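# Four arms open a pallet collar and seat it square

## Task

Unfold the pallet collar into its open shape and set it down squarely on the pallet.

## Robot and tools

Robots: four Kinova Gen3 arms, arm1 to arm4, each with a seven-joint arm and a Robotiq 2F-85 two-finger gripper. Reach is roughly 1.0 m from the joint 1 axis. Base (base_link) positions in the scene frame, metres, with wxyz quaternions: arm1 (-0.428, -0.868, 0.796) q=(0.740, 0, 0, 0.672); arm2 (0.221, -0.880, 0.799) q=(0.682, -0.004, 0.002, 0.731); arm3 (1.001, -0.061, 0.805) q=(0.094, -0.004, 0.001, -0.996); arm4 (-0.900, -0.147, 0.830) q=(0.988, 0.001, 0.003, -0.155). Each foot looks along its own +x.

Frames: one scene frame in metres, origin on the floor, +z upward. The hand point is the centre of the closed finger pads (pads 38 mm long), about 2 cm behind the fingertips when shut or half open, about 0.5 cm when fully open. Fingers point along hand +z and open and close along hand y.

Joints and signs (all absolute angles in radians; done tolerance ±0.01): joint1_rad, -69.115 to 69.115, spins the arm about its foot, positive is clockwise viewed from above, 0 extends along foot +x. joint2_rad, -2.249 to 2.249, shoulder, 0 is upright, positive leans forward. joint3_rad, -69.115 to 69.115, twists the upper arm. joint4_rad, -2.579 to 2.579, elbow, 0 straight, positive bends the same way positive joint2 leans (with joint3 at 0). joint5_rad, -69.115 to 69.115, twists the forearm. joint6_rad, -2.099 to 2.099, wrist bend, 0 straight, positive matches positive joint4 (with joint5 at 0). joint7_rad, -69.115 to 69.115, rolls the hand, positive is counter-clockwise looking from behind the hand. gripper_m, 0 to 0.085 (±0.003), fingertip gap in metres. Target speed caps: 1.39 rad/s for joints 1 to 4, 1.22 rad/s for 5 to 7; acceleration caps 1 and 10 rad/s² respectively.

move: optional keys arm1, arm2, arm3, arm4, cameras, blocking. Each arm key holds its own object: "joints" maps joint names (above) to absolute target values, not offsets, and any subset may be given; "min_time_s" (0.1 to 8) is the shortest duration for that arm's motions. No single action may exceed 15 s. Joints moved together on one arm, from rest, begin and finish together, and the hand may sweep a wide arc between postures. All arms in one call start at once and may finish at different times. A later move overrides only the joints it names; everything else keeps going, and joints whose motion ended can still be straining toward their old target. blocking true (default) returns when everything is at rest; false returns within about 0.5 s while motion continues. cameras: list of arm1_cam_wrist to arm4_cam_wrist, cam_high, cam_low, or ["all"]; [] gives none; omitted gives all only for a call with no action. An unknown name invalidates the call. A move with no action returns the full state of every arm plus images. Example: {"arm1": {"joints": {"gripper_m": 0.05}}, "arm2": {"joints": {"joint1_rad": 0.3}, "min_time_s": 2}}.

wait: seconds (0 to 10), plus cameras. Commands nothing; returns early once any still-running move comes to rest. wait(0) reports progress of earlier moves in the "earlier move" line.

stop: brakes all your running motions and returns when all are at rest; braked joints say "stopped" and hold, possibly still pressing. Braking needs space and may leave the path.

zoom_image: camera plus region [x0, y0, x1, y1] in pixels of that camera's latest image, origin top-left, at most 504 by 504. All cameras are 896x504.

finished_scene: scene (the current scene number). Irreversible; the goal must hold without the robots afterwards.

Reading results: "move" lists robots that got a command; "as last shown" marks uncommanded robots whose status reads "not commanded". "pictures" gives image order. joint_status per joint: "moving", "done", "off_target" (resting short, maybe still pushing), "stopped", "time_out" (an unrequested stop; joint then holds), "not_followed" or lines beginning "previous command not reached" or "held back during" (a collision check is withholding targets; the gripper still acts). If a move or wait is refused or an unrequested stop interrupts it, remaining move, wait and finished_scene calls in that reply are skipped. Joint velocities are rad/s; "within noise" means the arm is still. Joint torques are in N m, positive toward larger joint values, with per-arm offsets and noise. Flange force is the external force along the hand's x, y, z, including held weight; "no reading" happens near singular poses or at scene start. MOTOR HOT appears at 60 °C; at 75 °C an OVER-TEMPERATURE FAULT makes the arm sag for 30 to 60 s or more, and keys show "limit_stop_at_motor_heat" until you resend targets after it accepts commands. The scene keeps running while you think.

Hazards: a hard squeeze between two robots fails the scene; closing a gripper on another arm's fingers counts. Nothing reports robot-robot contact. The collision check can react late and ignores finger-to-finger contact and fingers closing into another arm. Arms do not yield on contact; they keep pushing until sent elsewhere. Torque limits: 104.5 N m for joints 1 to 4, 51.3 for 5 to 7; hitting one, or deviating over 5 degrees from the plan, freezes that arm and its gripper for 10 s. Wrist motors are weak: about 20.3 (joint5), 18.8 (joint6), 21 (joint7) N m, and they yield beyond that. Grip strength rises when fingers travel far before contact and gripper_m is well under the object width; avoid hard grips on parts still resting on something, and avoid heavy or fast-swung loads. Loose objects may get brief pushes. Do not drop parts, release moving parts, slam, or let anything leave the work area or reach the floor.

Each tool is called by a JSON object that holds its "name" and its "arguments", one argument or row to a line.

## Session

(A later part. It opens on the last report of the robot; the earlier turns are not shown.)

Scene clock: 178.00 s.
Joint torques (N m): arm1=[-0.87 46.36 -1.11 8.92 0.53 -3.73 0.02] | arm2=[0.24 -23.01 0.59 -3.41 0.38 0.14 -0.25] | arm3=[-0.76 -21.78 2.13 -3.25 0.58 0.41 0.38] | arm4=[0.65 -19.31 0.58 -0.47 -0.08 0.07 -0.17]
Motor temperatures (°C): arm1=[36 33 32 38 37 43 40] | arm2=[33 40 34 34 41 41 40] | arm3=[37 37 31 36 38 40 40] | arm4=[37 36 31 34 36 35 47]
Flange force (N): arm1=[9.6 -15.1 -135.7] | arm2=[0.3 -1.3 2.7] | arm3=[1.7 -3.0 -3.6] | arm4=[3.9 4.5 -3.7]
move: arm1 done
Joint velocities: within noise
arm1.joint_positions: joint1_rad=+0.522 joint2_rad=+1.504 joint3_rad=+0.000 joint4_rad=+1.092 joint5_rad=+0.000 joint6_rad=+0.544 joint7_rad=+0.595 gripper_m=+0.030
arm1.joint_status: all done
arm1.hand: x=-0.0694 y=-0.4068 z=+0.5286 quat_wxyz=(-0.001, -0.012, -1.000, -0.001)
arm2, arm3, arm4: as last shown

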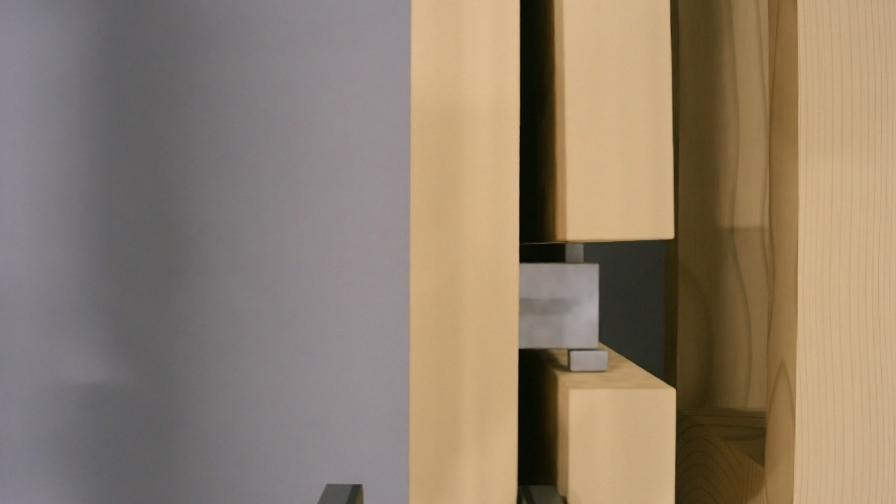

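{"name": "move", "arguments": {
  "arm1": {"joints":{"joint1_rad":0.5219,"joint2_rad":1.4771,"joint4_rad":1.1155,"joint6_rad":0.549,"joint7_rad":0.5943},"min_time_s":1},
  "cameras": ["arm1_cam_wrist"]
}}

{"name": "zoom_image", "arguments": {
  "camera": "arm1_cam_wrist",
  "region": [500, 424, 600, 504]
}}

{"name": "zoom_image", "arguments": {
  "camera": "arm1_cam_wrist",
  "region": [310, 424, 430, 504]
}}

{"name": "move", "arguments": {
  "cameras": ["arm2_cam_wrist","arm3_cam_wrist","arm4_cam_wrist","cam_high","cam_low"]
}}

Scene clock: 182.97 s.
Joint torques (N m): arm1=[-0.04 -24.89 -0.67 -4.33 -0.09 -0.05 0.24] | arm2=[0.26 -23.01 0.58 -3.41 0.34 0.12 -0.23] | arm3=[-0.83 -21.77 2.1 -3.18 0.54 0.4 0.43] | arm4=[0.69 -19.28 0.57 -0.46 -0.09 0.07 -0.18]
Motor temperatures (°C): arm1=[36 33 32 38 37 43 40] | arm2=[33 40 34 34 41 41 40] | arm3=[37 37 31 36 38 40 40] | arm4=[37 37 31 34 36 35 47]
Flange force (N): arm1=[-0.8 2.0 1.2] | arm2=[0.3 -1.3 2.7] | arm3=[1.5 -2.9 -3.4] | arm4=[3.9 4.5 -3.7]
move: arm1 done
Joint velocities: within noise
arm1.joint_positions: joint1_rad=+0.522 joint2_rad=+1.477 joint3_rad=+0.000 joint4_rad=+1.115 joint5_rad=+0.000 joint6_rad=+0.549 joint7_rad=+0.594 gripper_m=+0.030
arm1.joint_status: all done
arm1.hand: x=-0.0699 y=-0.4072 z=+0.5404 quat_wxyz=(+0.000, -0.012, -1.000, +0.000)
arm2, arm3, arm4: as last shown
arm3.hand: x=+0.5773 y=-0.3779 z=+0.5029 quat_wxyz=(+0.000, -1.000, +0.000, +0.004)

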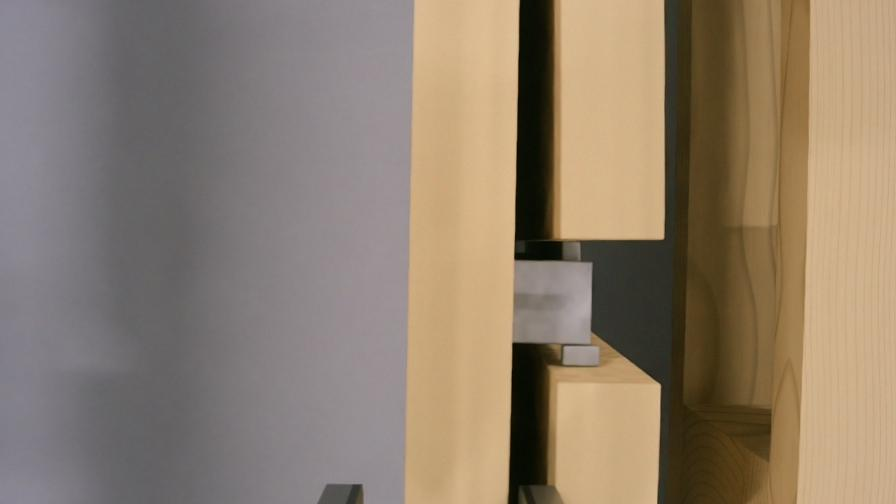

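Scaled by 5.040 from the camera's image (finer frame: 1280x720).

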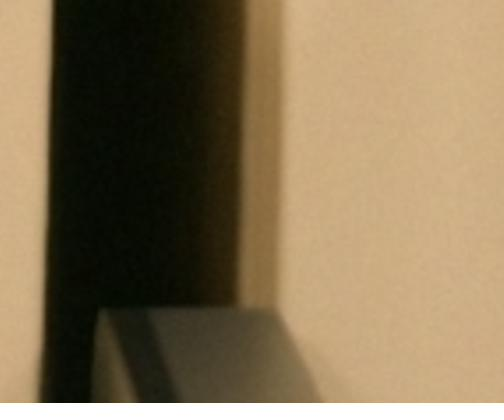

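Scaled by 4.200 from the camera's image (finer frame: 1280x720).

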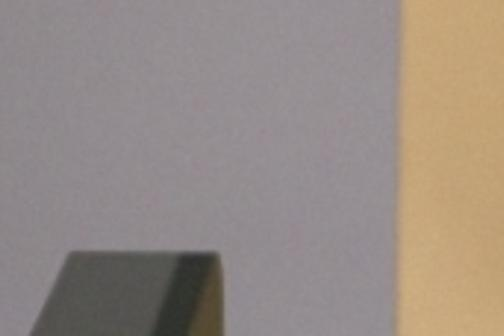

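Scene clock: 182.97 s.
Joint torques (N m): arm1=[-0.04 -24.89 -0.67 -4.33 -0.09 -0.05 0.24] | arm2=[0.26 -23.01 0.58 -3.41 0.34 0.12 -0.23] | arm3=[-0.83 -21.77 2.1 -3.18 0.54 0.4 0.43] | arm4=[0.69 -19.28 0.57 -0.46 -0.09 0.07 -0.18]
Motor temperatures (°C): arm1=[36 33 32 38 37 43 40] | arm2=[33 40 34 34 41 41 40] | arm3=[37 37 31 36 38 40 40] | arm4=[37 37 31 34 36 35 47]
Flange force (N): arm1=[-0.8 2.0 1.2] | arm2=[0.3 -1.3 2.7] | arm3=[1.5 -2.9 -3.4] | arm4=[3.9 4.5 -3.7]
Joint velocities: within noise
arm1.joint_positions: joint1_rad=+0.522 joint2_rad=+1.477 joint3_rad=+0.000 joint4_rad=+1.115 joint5_rad=+0.000 joint6_rad=+0.549 joint7_rad=+0.594 gripper_m=+0.030
arm1.joint_status: all done
arm1.hand: x=-0.0699 y=-0.4072 z=+0.5404 quat_wxyz=(+0.000, -0.012, -1.000, +0.000) (m; scene frame)
arm2.joint_positions: joint1_rad=-0.022 joint2_rad=+1.221 joint3_rad=+0.000 joint4_rad=+1.582 joint5_rad=+0.000 joint6_rad=+0.339 joint7_rad=-0.091 gripper_m=+0.030
arm2.joint_status: not commanded
arm2.hand: x=+0.2016 y=-0.3813 z=+0.6164 quat_wxyz=(-0.002, +0.000, -1.000, +0.004) (m; scene frame)
arm3.joint_positions: joint1_rad=-0.504 joint2_rad=+1.529 joint3_rad=+0.000 joint4_rad=+1.269 joint5_rad=+0.000 joint6_rad=+0.344 joint7_rad=+0.879 gripper_m=+0.085
arm3.joint_status: not commanded
arm3.hand: x=+0.5773 y=-0.3779 z=+0.5029 quat_wxyz=(+0.000, -1.000, +0.000, +0.004) (m; scene frame)
arm4.joint_positions: joint1_rad=+0.267 joint2_rad=+1.553 joint3_rad=+0.000 joint4_rad=+1.738 joint5_rad=+0.000 joint6_rad=-0.149 joint7_rad=+2.149 gripper_m=+0.085
arm4.joint_status: not commanded
arm4.hand: x=-0.6014 y=-0.3715 z=+0.4982 quat_wxyz=(+0.002, +0.000, -1.000, -0.001) (m; scene frame)
pictures: arm2_cam_wrist, arm3_cam_wrist, arm4_cam_wrist, cam_high, cam_low

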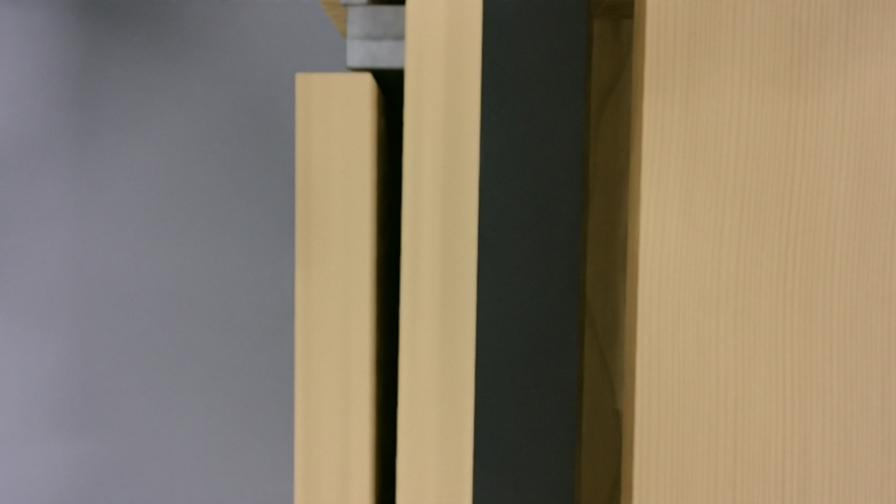

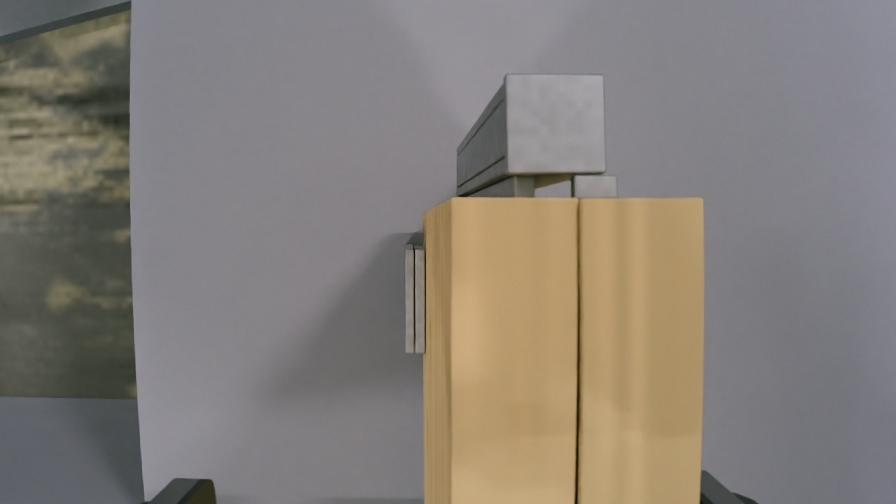

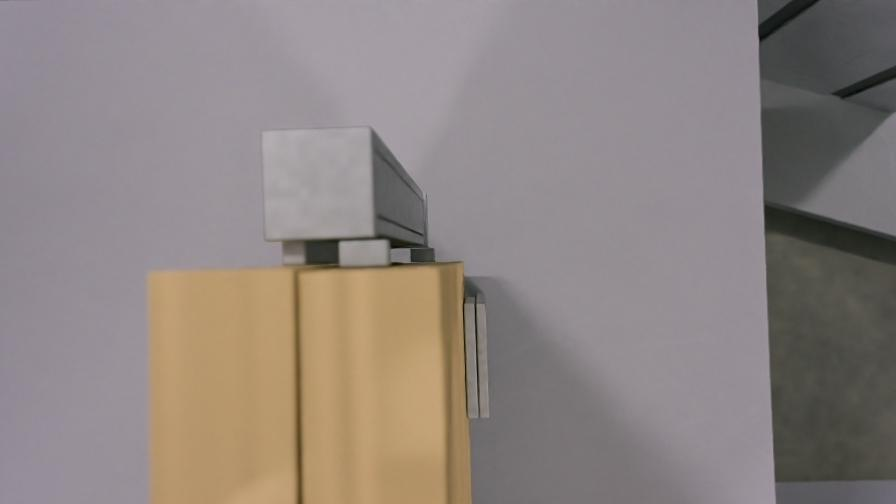

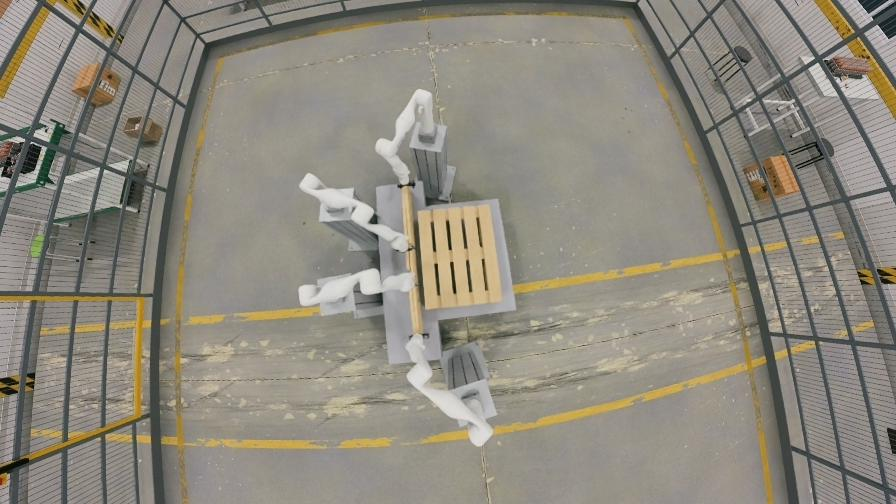

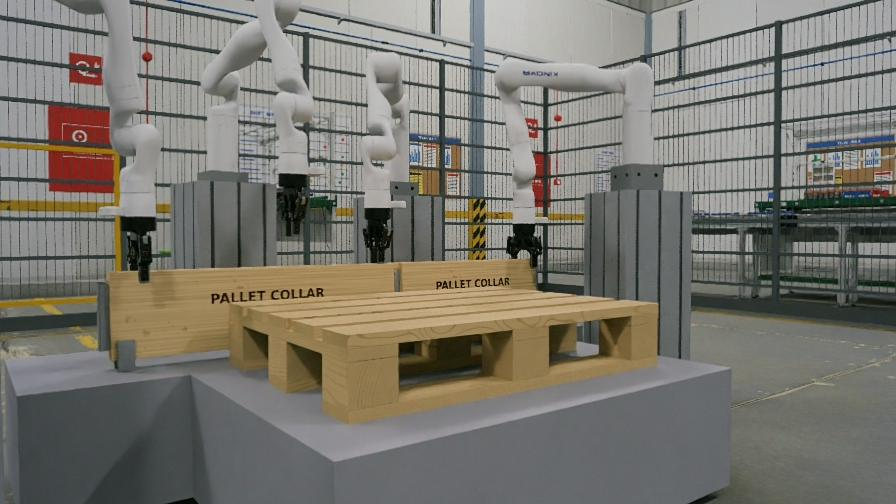

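{"name": "move", "arguments": {
  "arm3": {"joints":{"joint1_rad":-0.5197,"joint2_rad":1.5348,"joint4_rad":1.2404,"joint6_rad":0.3664,"joint7_rad":0.8628,"gripper_m":0.047},"min_time_s":1.5},
  "arm4": {"joints":{"joint1_rad":0.2951,"joint2_rad":1.5503,"joint4_rad":1.7146,"joint6_rad":-0.1233,"joint7_rad":2.1772,"gripper_m":0.047},"min_time_s":1.5},
  "cameras": ["arm1_cam_wrist","arm2_cam_wrist","arm3_cam_wrist","arm4_cam_wrist"]
}}

{"name": "zoom_image", "arguments": {
  "camera": "arm1_cam_wrist",
  "region": [490, 424, 590, 504]
}}

Scene clock: 189.07 s.
Joint torques (N m): arm1=[-1.92 -17.76 -2.7 -3.06 -0.5 -0.52 0.31] | arm2=[0.23 -23.02 0.53 -3.41 0.35 0.11 -0.28] | arm3=[-0.77 -21.97 2.11 -3.35 0.58 0.37 0.37] | arm4=[3.01 -19.65 4.37 -1.82 -0.35 -0.43 -0.17]
Motor temperatures (°C): arm1=[36 34 32 38 37 43 40] | arm2=[33 40 34 34 41 41 40] | arm3=[37 37 31 36 38 40 40] | arm4=[37 37 31 34 36 35 47]
Flange force (N): arm1=[-2.2 -1.3 -12.6] | arm2=[0.2 -1.2 2.7] | arm3=[1.4 -2.8 -3.4] | arm4=[1.7 10.6 -6.0]
move: arm3 done; arm4 done
Joint velocities: within noise
arm1, arm2: as last shown
arm3.joint_positions: joint1_rad=-0.520 joint2_rad=+1.535 joint3_rad=+0.000 joint4_rad=+1.240 joint5_rad=+0.000 joint6_rad=+0.366 joint7_rad=+0.863 gripper_m=+0.047
arm3.joint_status: all done
arm3.hand: x=+0.5773 y=-0.3888 z=+0.5028 quat_wxyz=(+0.000, -1.000, +0.000, +0.004)
arm4.joint_positions: joint1_rad=+0.295 joint2_rad=+1.550 joint3_rad=+0.000 joint4_rad=+1.715 joint5_rad=+0.000 joint6_rad=-0.123 joint7_rad=+2.177 gripper_m=+0.047
arm4.joint_status: all done
arm4.hand: x=-0.6015 y=-0.3844 z=+0.4981 quat_wxyz=(+0.002, +0.000, -1.000, -0.001)

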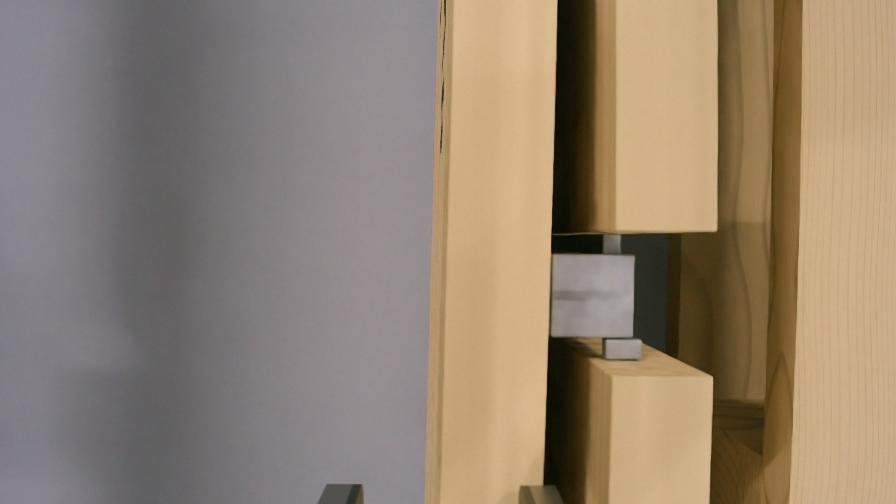

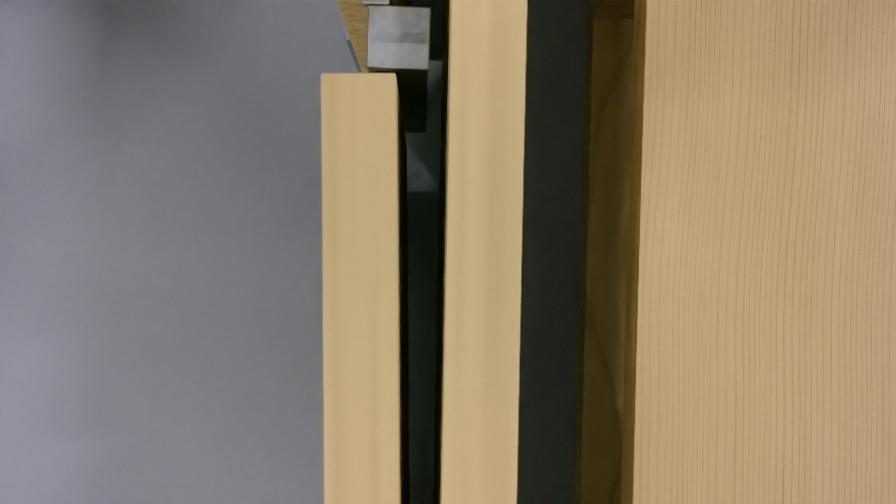

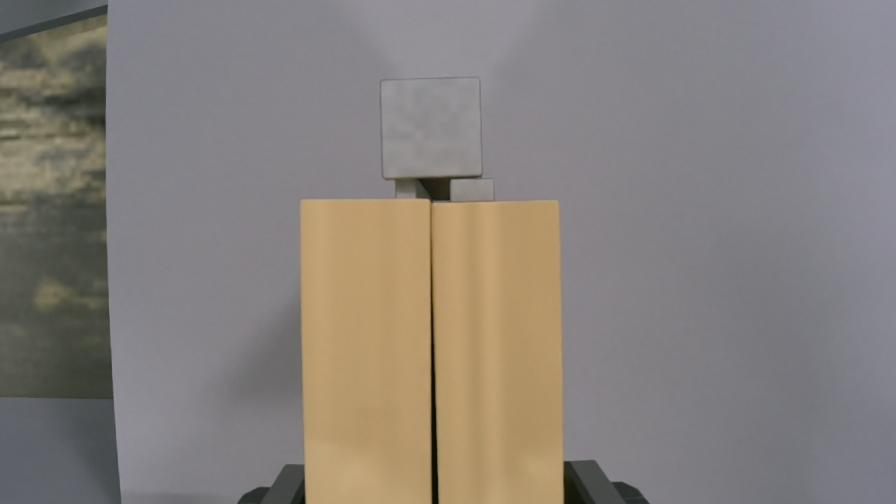

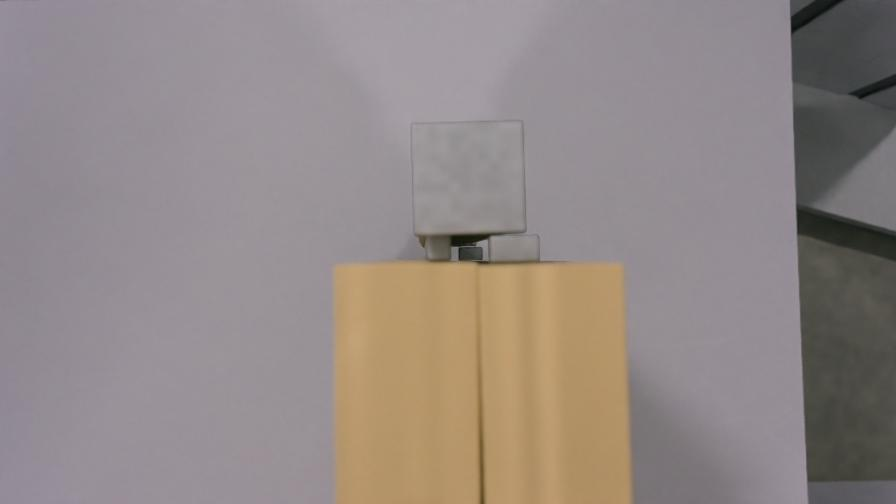

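Scaled by 5.040 from the camera's image (finer frame: 1280x720).

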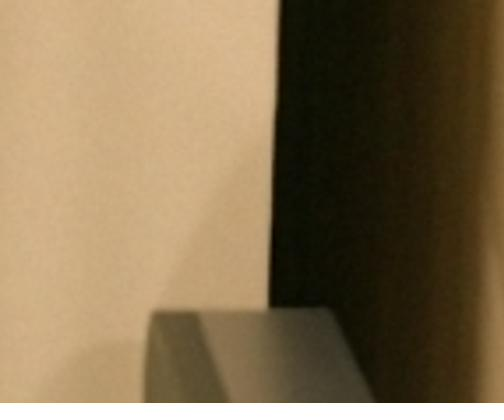

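{"name": "move", "arguments": {
  "arm1": {"joints":{"joint1_rad":0.5152,"joint2_rad":1.4592,"joint4_rad":1.1101,"joint6_rad":0.5723,"joint7_rad":0.5636},"min_time_s":1},
  "cameras": ["arm1_cam_wrist","arm2_cam_wrist"]
}}

{"name": "zoom_image", "arguments": {
  "camera": "arm1_cam_wrist",
  "region": [490, 404, 640, 504]
}}

Scene clock: 193.97 s.
Joint torques (N m): arm1=[-0.1 -25.07 -0.62 -4.64 -0.12 -0.14 0.26] | arm2=[0.28 -22.97 0.57 -3.41 0.31 0.13 -0.27] | arm3=[-0.76 -22 2.08 -3.33 0.55 0.41 0.37] | arm4=[0.69 -19.7 0.66 -0.93 -0.08 -0.02 -0.17]
Motor temperatures (°C): arm1=[36 34 32 38 37 43 40] | arm2=[33 40 34 34 41 41 40] | arm3=[37 37 31 36 38 40 40] | arm4=[37 37 31 34 36 35 47]
Flange force (N): arm1=[-0.7 1.8 1.0] | arm2=[0.3 -1.3 2.7] | arm3=[1.4 -2.8 -3.3] | arm4=[4.2 4.9 -3.8]
move: arm1 done
Joint velocities: within noise
arm1.joint_positions: joint1_rad=+0.515 joint2_rad=+1.459 joint3_rad=+0.000 joint4_rad=+1.110 joint5_rad=+0.000 joint6_rad=+0.572 joint7_rad=+0.564 gripper_m=+0.030
arm1.joint_status: all done
arm1.hand: x=-0.0699 y=-0.4003 z=+0.5517 quat_wxyz=(+0.000, -0.024, -1.000, +0.000)
arm2, arm3, arm4: as last shown
arm4.hand: x=-0.6015 y=-0.3845 z=+0.4981 quat_wxyz=(+0.002, +0.000, -1.000, -0.001)

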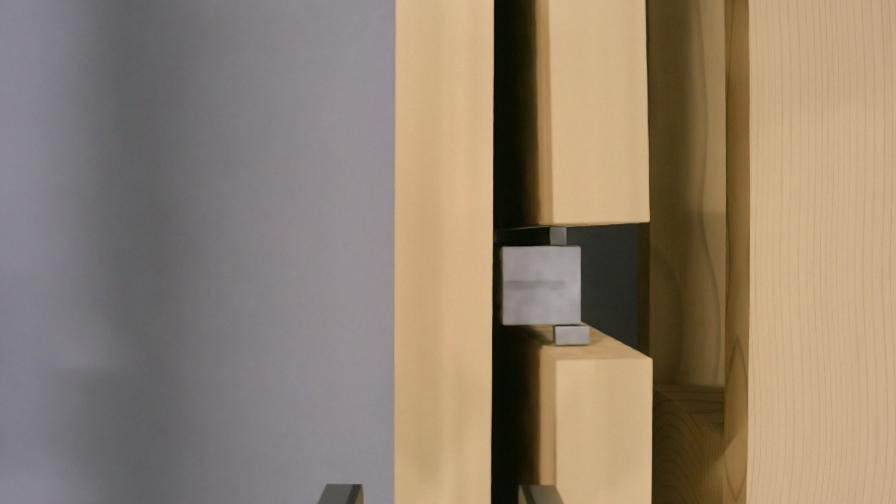

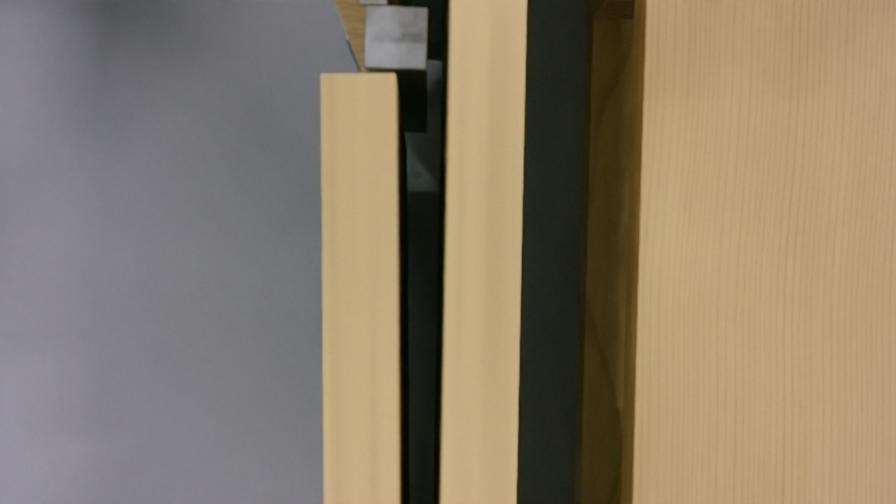

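Scaled by 3.360 from the camera's image (finer frame: 1280x720).

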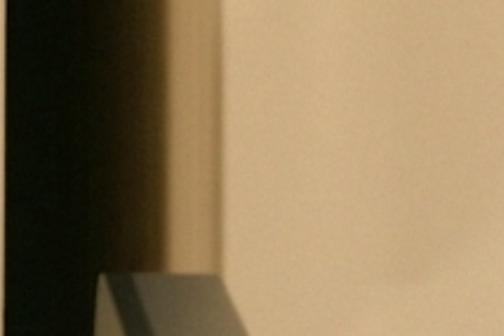

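{"name": "move", "arguments": {
  "arm1": {"joints":{"joint1_rad":0.5167,"joint2_rad":1.5186,"joint4_rad":1.0630,"joint6_rad":0.56,"joint7_rad":0.5651},"min_time_s":1.5},
  "cameras": ["arm1_cam_wrist"]
}}

{"name": "zoom_image", "arguments": {
  "camera": "arm1_cam_wrist",
  "region": [490, 404, 640, 504]
}}

Scene clock: 197.93 s.
Joint torques (N m): arm1=[0.2 -24.41 -0.45 -3.91 -0.02 0.18 0.21] | arm2=[0.25 -23.02 0.57 -3.41 0.36 0.12 -0.26] | arm3=[-0.71 -22.01 2.14 -3.39 0.53 0.36 0.37] | arm4=[0.62 -19.5 0.56 -0.68 -0.08 0.07 -0.16]
Motor temperatures (°C): arm1=[36 34 32 38 37 43 40] | arm2=[33 40 34 34 41 41 40] | arm3=[37 37 31 36 38 40 40] | arm4=[37 37 31 34 36 35 47]
Flange force (N): arm1=[-0.9 3.0 0.9] | arm2=[0.3 -1.3 2.7] | arm3=[1.5 -2.8 -3.4] | arm4=[3.9 4.5 -3.7]
move: arm1 done
Joint velocities: within noise
arm1.joint_positions: joint1_rad=+0.517 joint2_rad=+1.519 joint3_rad=+0.000 joint4_rad=+1.063 joint5_rad=+0.000 joint6_rad=+0.560 joint7_rad=+0.565 gripper_m=+0.030
arm1.joint_status: all done
arm1.hand: x=-0.0699 y=-0.4019 z=+0.5248 quat_wxyz=(+0.000, -0.024, -1.000, +0.000)
arm2, arm3, arm4: as last shown

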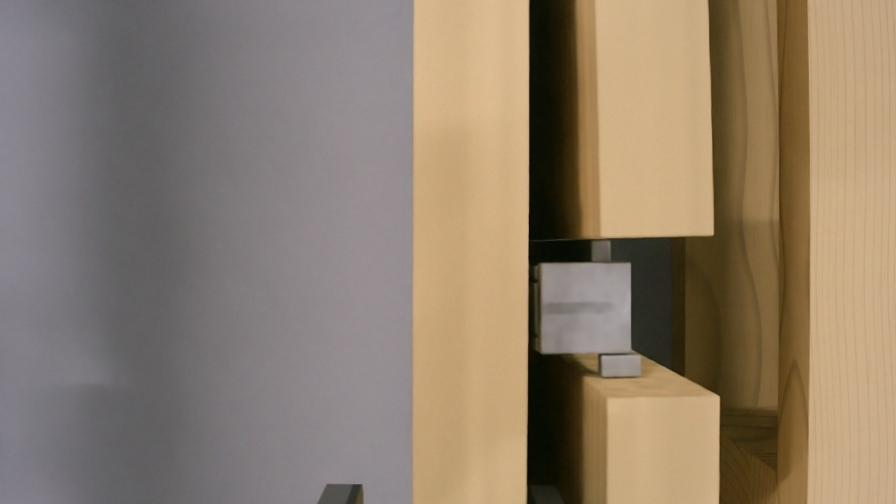

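Scaled by 3.360 from the camera's image (finer frame: 1280x720).

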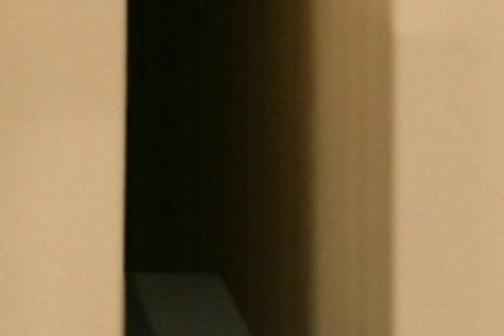

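{"name": "move", "arguments": {
  "arm1": {"joints":{"joint1_rad":0.5155,"joint2_rad":1.5702,"joint4_rad":1.0099,"joint6_rad":0.5615,"joint7_rad":0.5639},"min_time_s":1.2},
  "cameras": ["arm1_cam_wrist","arm2_cam_wrist"]
}}

Scene clock: 201.07 s.
Joint torques (N m): arm1=[-0.93 -10.95 -1.47 -1.38 -0.14 -0.42 0.22] | arm2=[0.25 -23 0.55 -3.42 0.34 0.12 -0.27] | arm3=[-0.73 -21.95 2.12 -3.41 0.58 0.42 0.36] | arm4=[0.79 -19.64 0.85 -0.89 -0.1 -0.01 -0.18]
Motor temperatures (°C): arm1=[36 34 32 38 37 43 40] | arm2=[33 40 34 34 41 41 40] | arm3=[37 37 31 36 38 40 40] | arm4=[37 37 31 34 36 35 47]
Flange force (N): arm1=[0.0 -1.7 -24.9] | arm2=[0.2 -1.3 2.7] | arm3=[1.8 -3.0 -3.6] | arm4=[4.0 5.1 -3.9]
move: arm1 done
Joint velocities: within noise
arm1.joint_positions: joint1_rad=+0.515 joint2_rad=+1.570 joint3_rad=+0.000 joint4_rad=+1.010 joint5_rad=+0.000 joint6_rad=+0.561 joint7_rad=+0.564 gripper_m=+0.030
arm1.joint_status: all done
arm1.hand: x=-0.0699 y=-0.4005 z=+0.5034 quat_wxyz=(+0.000, -0.024, -1.000, +0.000)
arm2, arm3, arm4: as last shown

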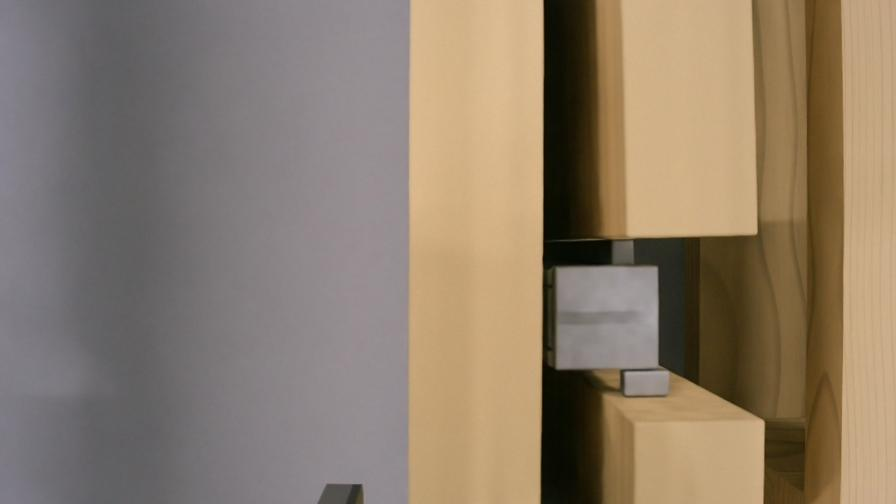

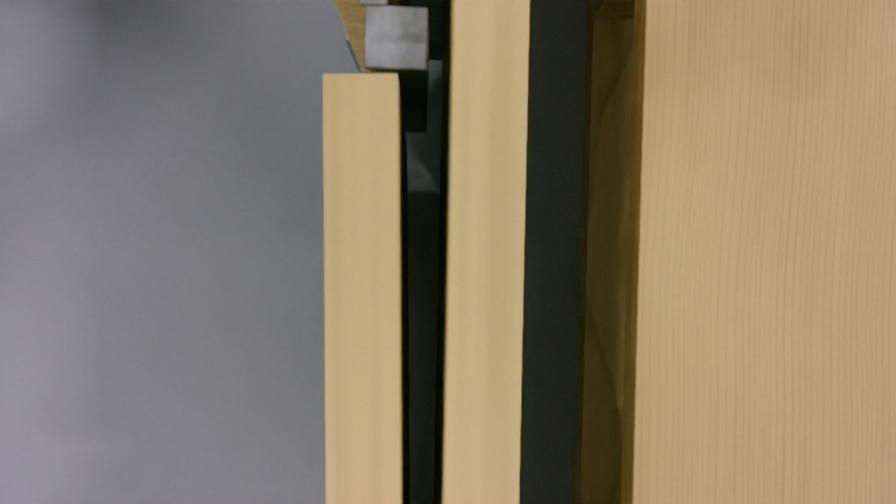

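{"name": "move", "arguments": {
  "arm1": {"joints":{"joint1_rad":0.5155,"joint2_rad":1.5609,"joint4_rad":1.0193,"joint6_rad":0.5614,"joint7_rad":0.5639,"gripper_m":0.01},"min_time_s":0.5},
  "cameras": ["arm1_cam_wrist","arm2_cam_wrist","arm3_cam_wrist","arm4_cam_wrist"]
}}

Scene clock: 204.57 s.
Joint torques (N m): arm1=[1.47 -36.69 0.71 -8.25 -0.13 -0.47 -0.04] | arm2=[0.23 -22.95 0.57 -3.44 0.32 0.13 -0.27] | arm3=[0.15 -21.47 3.1 -3.07 0.69 0.54 0.38] | arm4=[0.66 -19.51 0.56 -0.67 -0.08 0.06 -0.16]
Motor temperatures (°C): arm1=[36 34 32 38 37 43 40] | arm2=[33 40 34 34 41 41 40] | arm3=[37 37 31 35 38 40 40] | arm4=[37 37 31 34 36 35 47]
Flange force (N): arm1=[1.6 2.3 19.9] | arm2=[0.2 -1.5 2.5] | arm3=[2.4 -1.4 -3.9] | arm4=[3.8 4.5 -3.7]
move: arm1 off_target
Joint velocities: within noise
arm1.joint_positions: joint1_rad=+0.516 joint2_rad=+1.561 joint3_rad=+0.000 joint4_rad=+1.019 joint5_rad=+0.000 joint6_rad=+0.561 joint7_rad=+0.564 gripper_m=+0.019
arm1.joint_status: gripper_m off_target (ended at +0.019, target +0.010); the others done
arm1.hand: x=-0.0699 y=-0.4007 z=+0.5072 quat_wxyz=(+0.000, -0.024, -1.000, +0.000)
arm2, arm3, arm4: as last shown
arm3.hand: x=+0.5773 y=-0.3888 z=+0.5028 quat_wxyz=(+0.001, -1.000, +0.000, +0.004)

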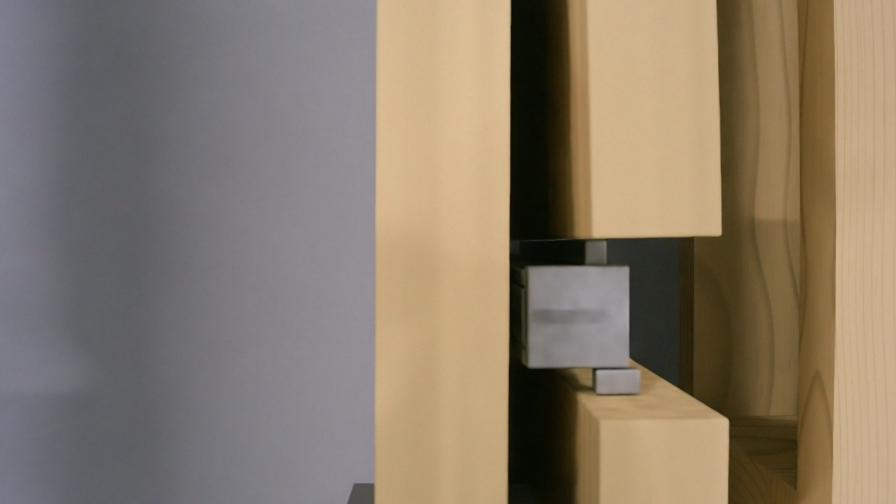

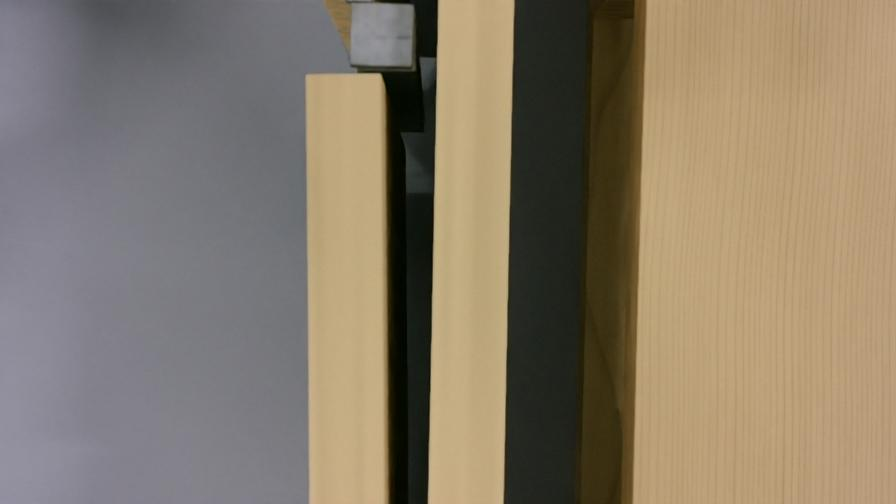

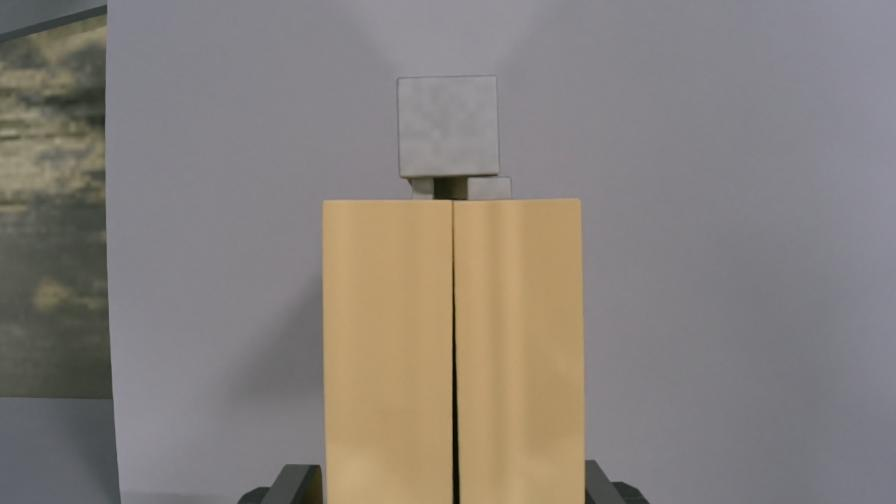

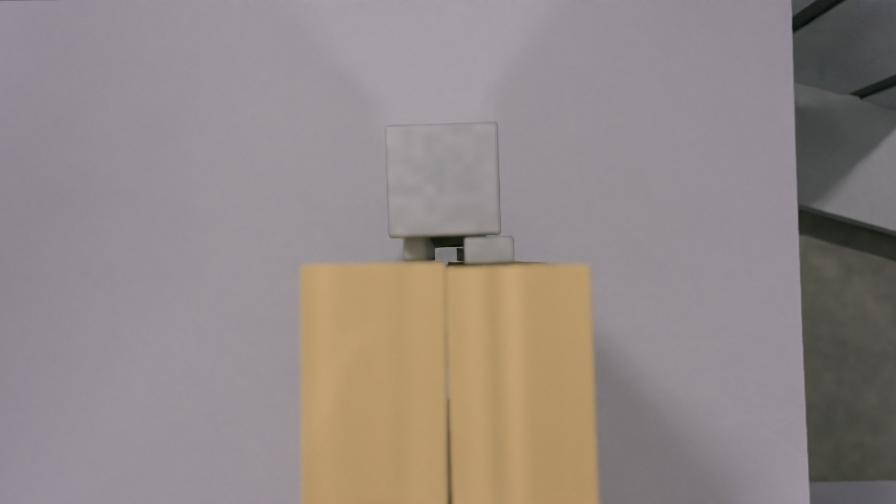

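{"name": "move", "arguments": {
  "arm2": {"joints":{"joint1_rad":-0.1007,"joint2_rad":1.3919,"joint4_rad":1.4324,"joint6_rad":0.3173,"joint7_rad":-0.1902},"min_time_s":1.5},
  "cameras": ["arm2_cam_wrist"]
}}

{"name": "zoom_image", "arguments": {
  "camera": "arm2_cam_wrist",
  "region": [310, 404, 460, 504]
}}

{"name": "zoom_image", "arguments": {
  "camera": "arm2_cam_wrist",
  "region": [440, 404, 590, 504]
}}

Scene clock: 209.37 s.
Joint torques (N m): arm1=[1.47 -36.66 0.72 -8.22 -0.12 -0.51 -0.02] | arm2=[0.25 -23.75 0.59 -3.2 0.36 0.12 -0.25] | arm3=[0.06 -21.45 3.06 -3.04 0.7 0.59 0.3] | arm4=[0.61 -19.51 0.58 -0.71 -0.1 0.08 -0.15]
Motor temperatures (°C): arm1=[36 34 32 38 37 43 40] | arm2=[33 40 34 34 41 41 40] | arm3=[37 37 31 35 38 40 40] | arm4=[37 37 31 34 36 35 47]
Flange force (N): arm1=[1.4 2.5 19.9] | arm2=[0.2 -1.3 2.6] | arm3=[2.2 -1.6 -3.9] | arm4=[4.0 4.5 -3.7]
move: arm2 done
Joint velocities: within noise
arm1, arm3, arm4: as last shown
arm2.joint_positions: joint1_rad=-0.101 joint2_rad=+1.392 joint3_rad=+0.000 joint4_rad=+1.432 joint5_rad=+0.000 joint6_rad=+0.317 joint7_rad=-0.190 gripper_m=+0.030
arm2.joint_status: all done
arm2.hand: x=+0.1604 y=-0.3729 z=+0.5446 quat_wxyz=(-0.002, -0.010, -1.000, +0.004)

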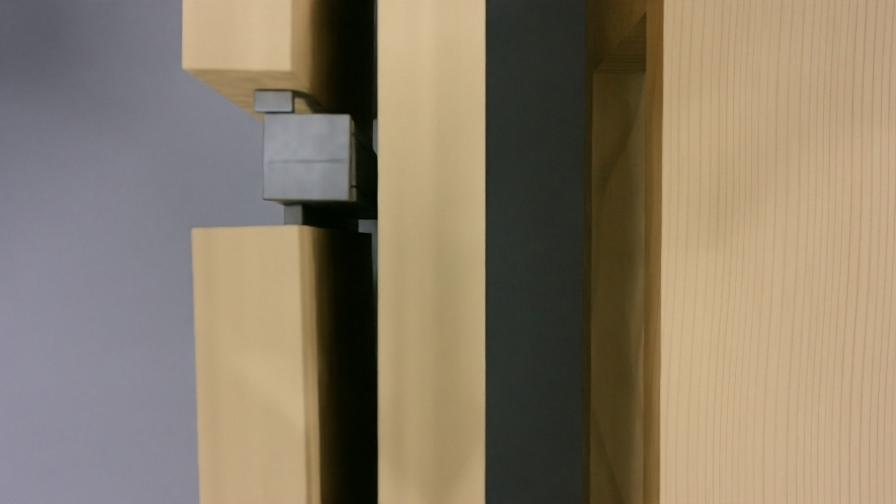

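Scaled by 3.360 from the camera's image (finer frame: 1280x720).

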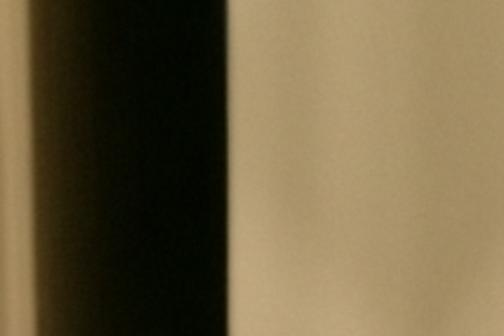

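Scaled by 3.360 from the camera's image (finer frame: 1280x720).

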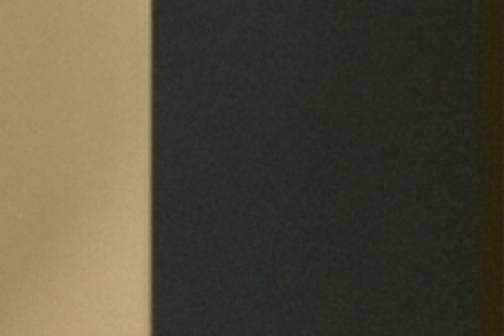

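{"name": "move", "arguments": {
  "arm2": {"joints":{"joint2_rad":1.4366,"joint4_rad":1.3971,"joint6_rad":0.3079},"min_time_s":1},
  "cameras": ["arm2_cam_wrist"]
}}

Scene clock: 214.33 s.
Joint torques (N m): arm1=[-0.4 -34.53 -1.22 -6.78 -0.61 0.2 -0.04] | arm2=[0.22 -23.88 0.59 -3.25 0.34 0.04 -0.25] | arm3=[-0.52 -21.54 2.32 -2.95 0.59 0.61 0.46] | arm4=[0.63 -19.46 0.6 -0.7 -0.09 0.07 -0.18]
Motor temperatures (°C): arm1=[36 35 32 38 37 43 40] | arm2=[33 40 34 34 41 41 40] | arm3=[37 38 31 35 38 40 40] | arm4=[37 37 31 34 36 35 47]
Flange force (N): arm1=[-2.2 2.3 18.2] | arm2=[0.1 -1.5 2.4] | arm3=[1.4 -2.0 -3.5] | arm4=[3.9 4.5 -3.8]
move: arm2 done
Joint velocities: within noise
arm1, arm3, arm4: as last shown
arm1.hand: x=-0.0698 y=-0.4006 z=+0.5073 quat_wxyz=(+0.000, -0.024, -1.000, +0.000)
arm2.joint_positions: joint1_rad=-0.101 joint2_rad=+1.437 joint3_rad=+0.000 joint4_rad=+1.397 joint5_rad=+0.000 joint6_rad=+0.308 joint7_rad=-0.190 gripper_m=+0.030
arm2.joint_status: all done
arm2.hand: x=+0.1604 y=-0.3730 z=+0.5250 quat_wxyz=(-0.002, -0.010, -1.000, +0.004)
arm3.hand: x=+0.5773 y=-0.3889 z=+0.5028 quat_wxyz=(+0.000, -1.000, +0.000, +0.004)

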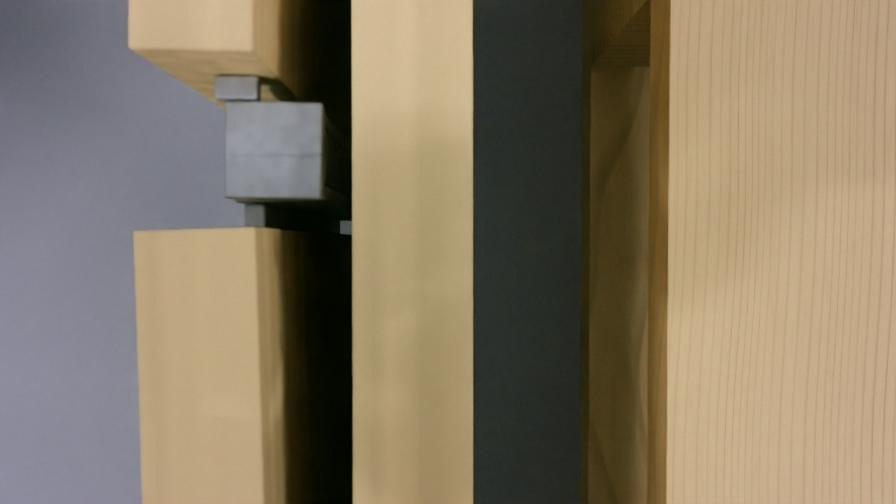

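{"name": "move", "arguments": {
  "arm2": {"joints":{"joint1_rad":-0.1017,"joint2_rad":1.475,"joint4_rad":1.3752,"joint6_rad":0.2914,"joint7_rad":-0.1912},"min_time_s":1},
  "cameras": ["arm2_cam_wrist","arm1_cam_wrist"]
}}

Scene clock: 217.80 s.
Joint torques (N m): arm1=[-0.87 -35.44 -1.65 -7.49 -0.63 -0.14 0.12] | arm2=[0.18 -22.77 0.45 -2.25 0.33 0.44 -0.28] | arm3=[0.04 -21.55 2.98 -2.54 0.73 0.89 0.39] | arm4=[0.63 -19.5 0.59 -0.68 -0.07 0.06 -0.18]
Motor temperatures (°C): arm1=[36 35 32 38 37 43 40] | arm2=[33 41 34 34 41 41 40] | arm3=[37 38 31 35 38 40 40] | arm4=[37 37 31 34 36 35 47]
Flange force (N): arm1=[-2.1 1.1 18.7] | arm2=[0.2 -0.2 1.8] | arm3=[1.3 -0.8 -2.5] | arm4=[3.8 4.5 -3.7]
move: arm2 done
Joint velocities: within noise
arm1, arm3, arm4: as last shown
arm1.hand: x=-0.0699 y=-0.4007 z=+0.5072 quat_wxyz=(+0.000, -0.024, -1.000, +0.000)
arm2.joint_positions: joint1_rad=-0.102 joint2_rad=+1.475 joint3_rad=+0.000 joint4_rad=+1.375 joint5_rad=+0.000 joint6_rad=+0.291 joint7_rad=-0.191 gripper_m=+0.030
arm2.joint_status: all done
arm2.hand: x=+0.1605 y=-0.3762 z=+0.5075 quat_wxyz=(-0.002, -0.010, -1.000, +0.004)
arm3.hand: x=+0.5773 y=-0.3888 z=+0.5028 quat_wxyz=(+0.000, -1.000, +0.000, +0.004)
pictures: arm1_cam_wrist, arm2_cam_wrist

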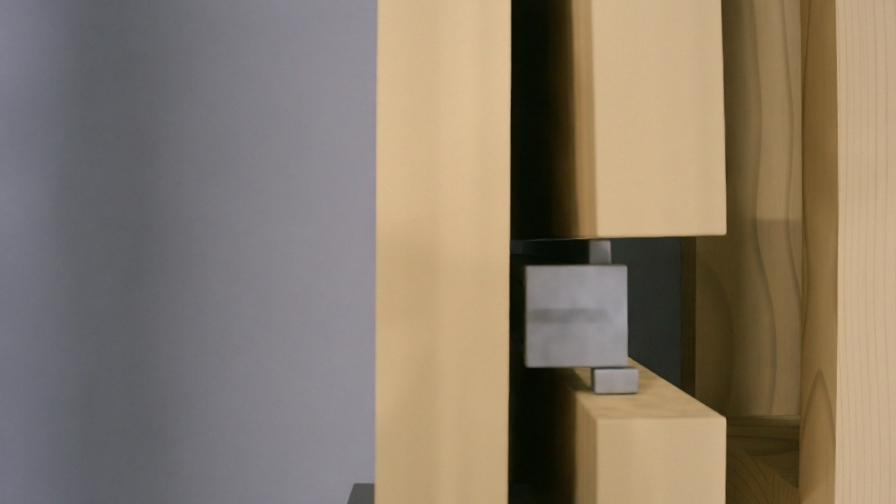

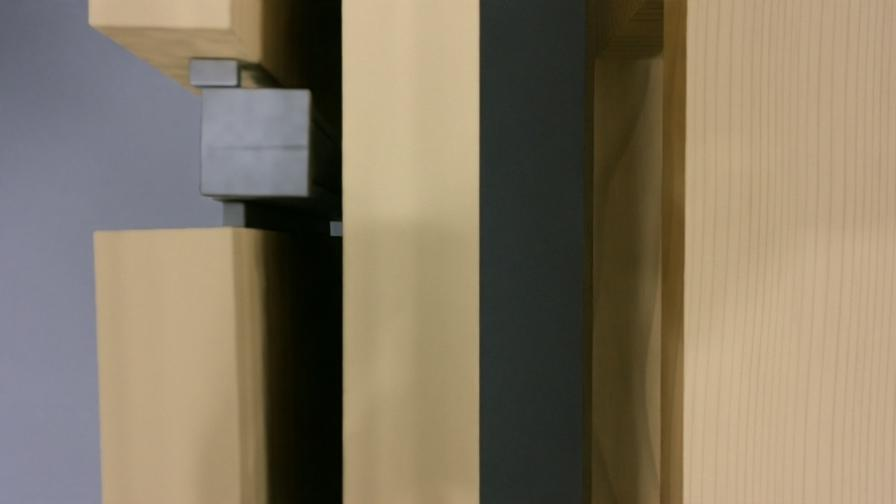

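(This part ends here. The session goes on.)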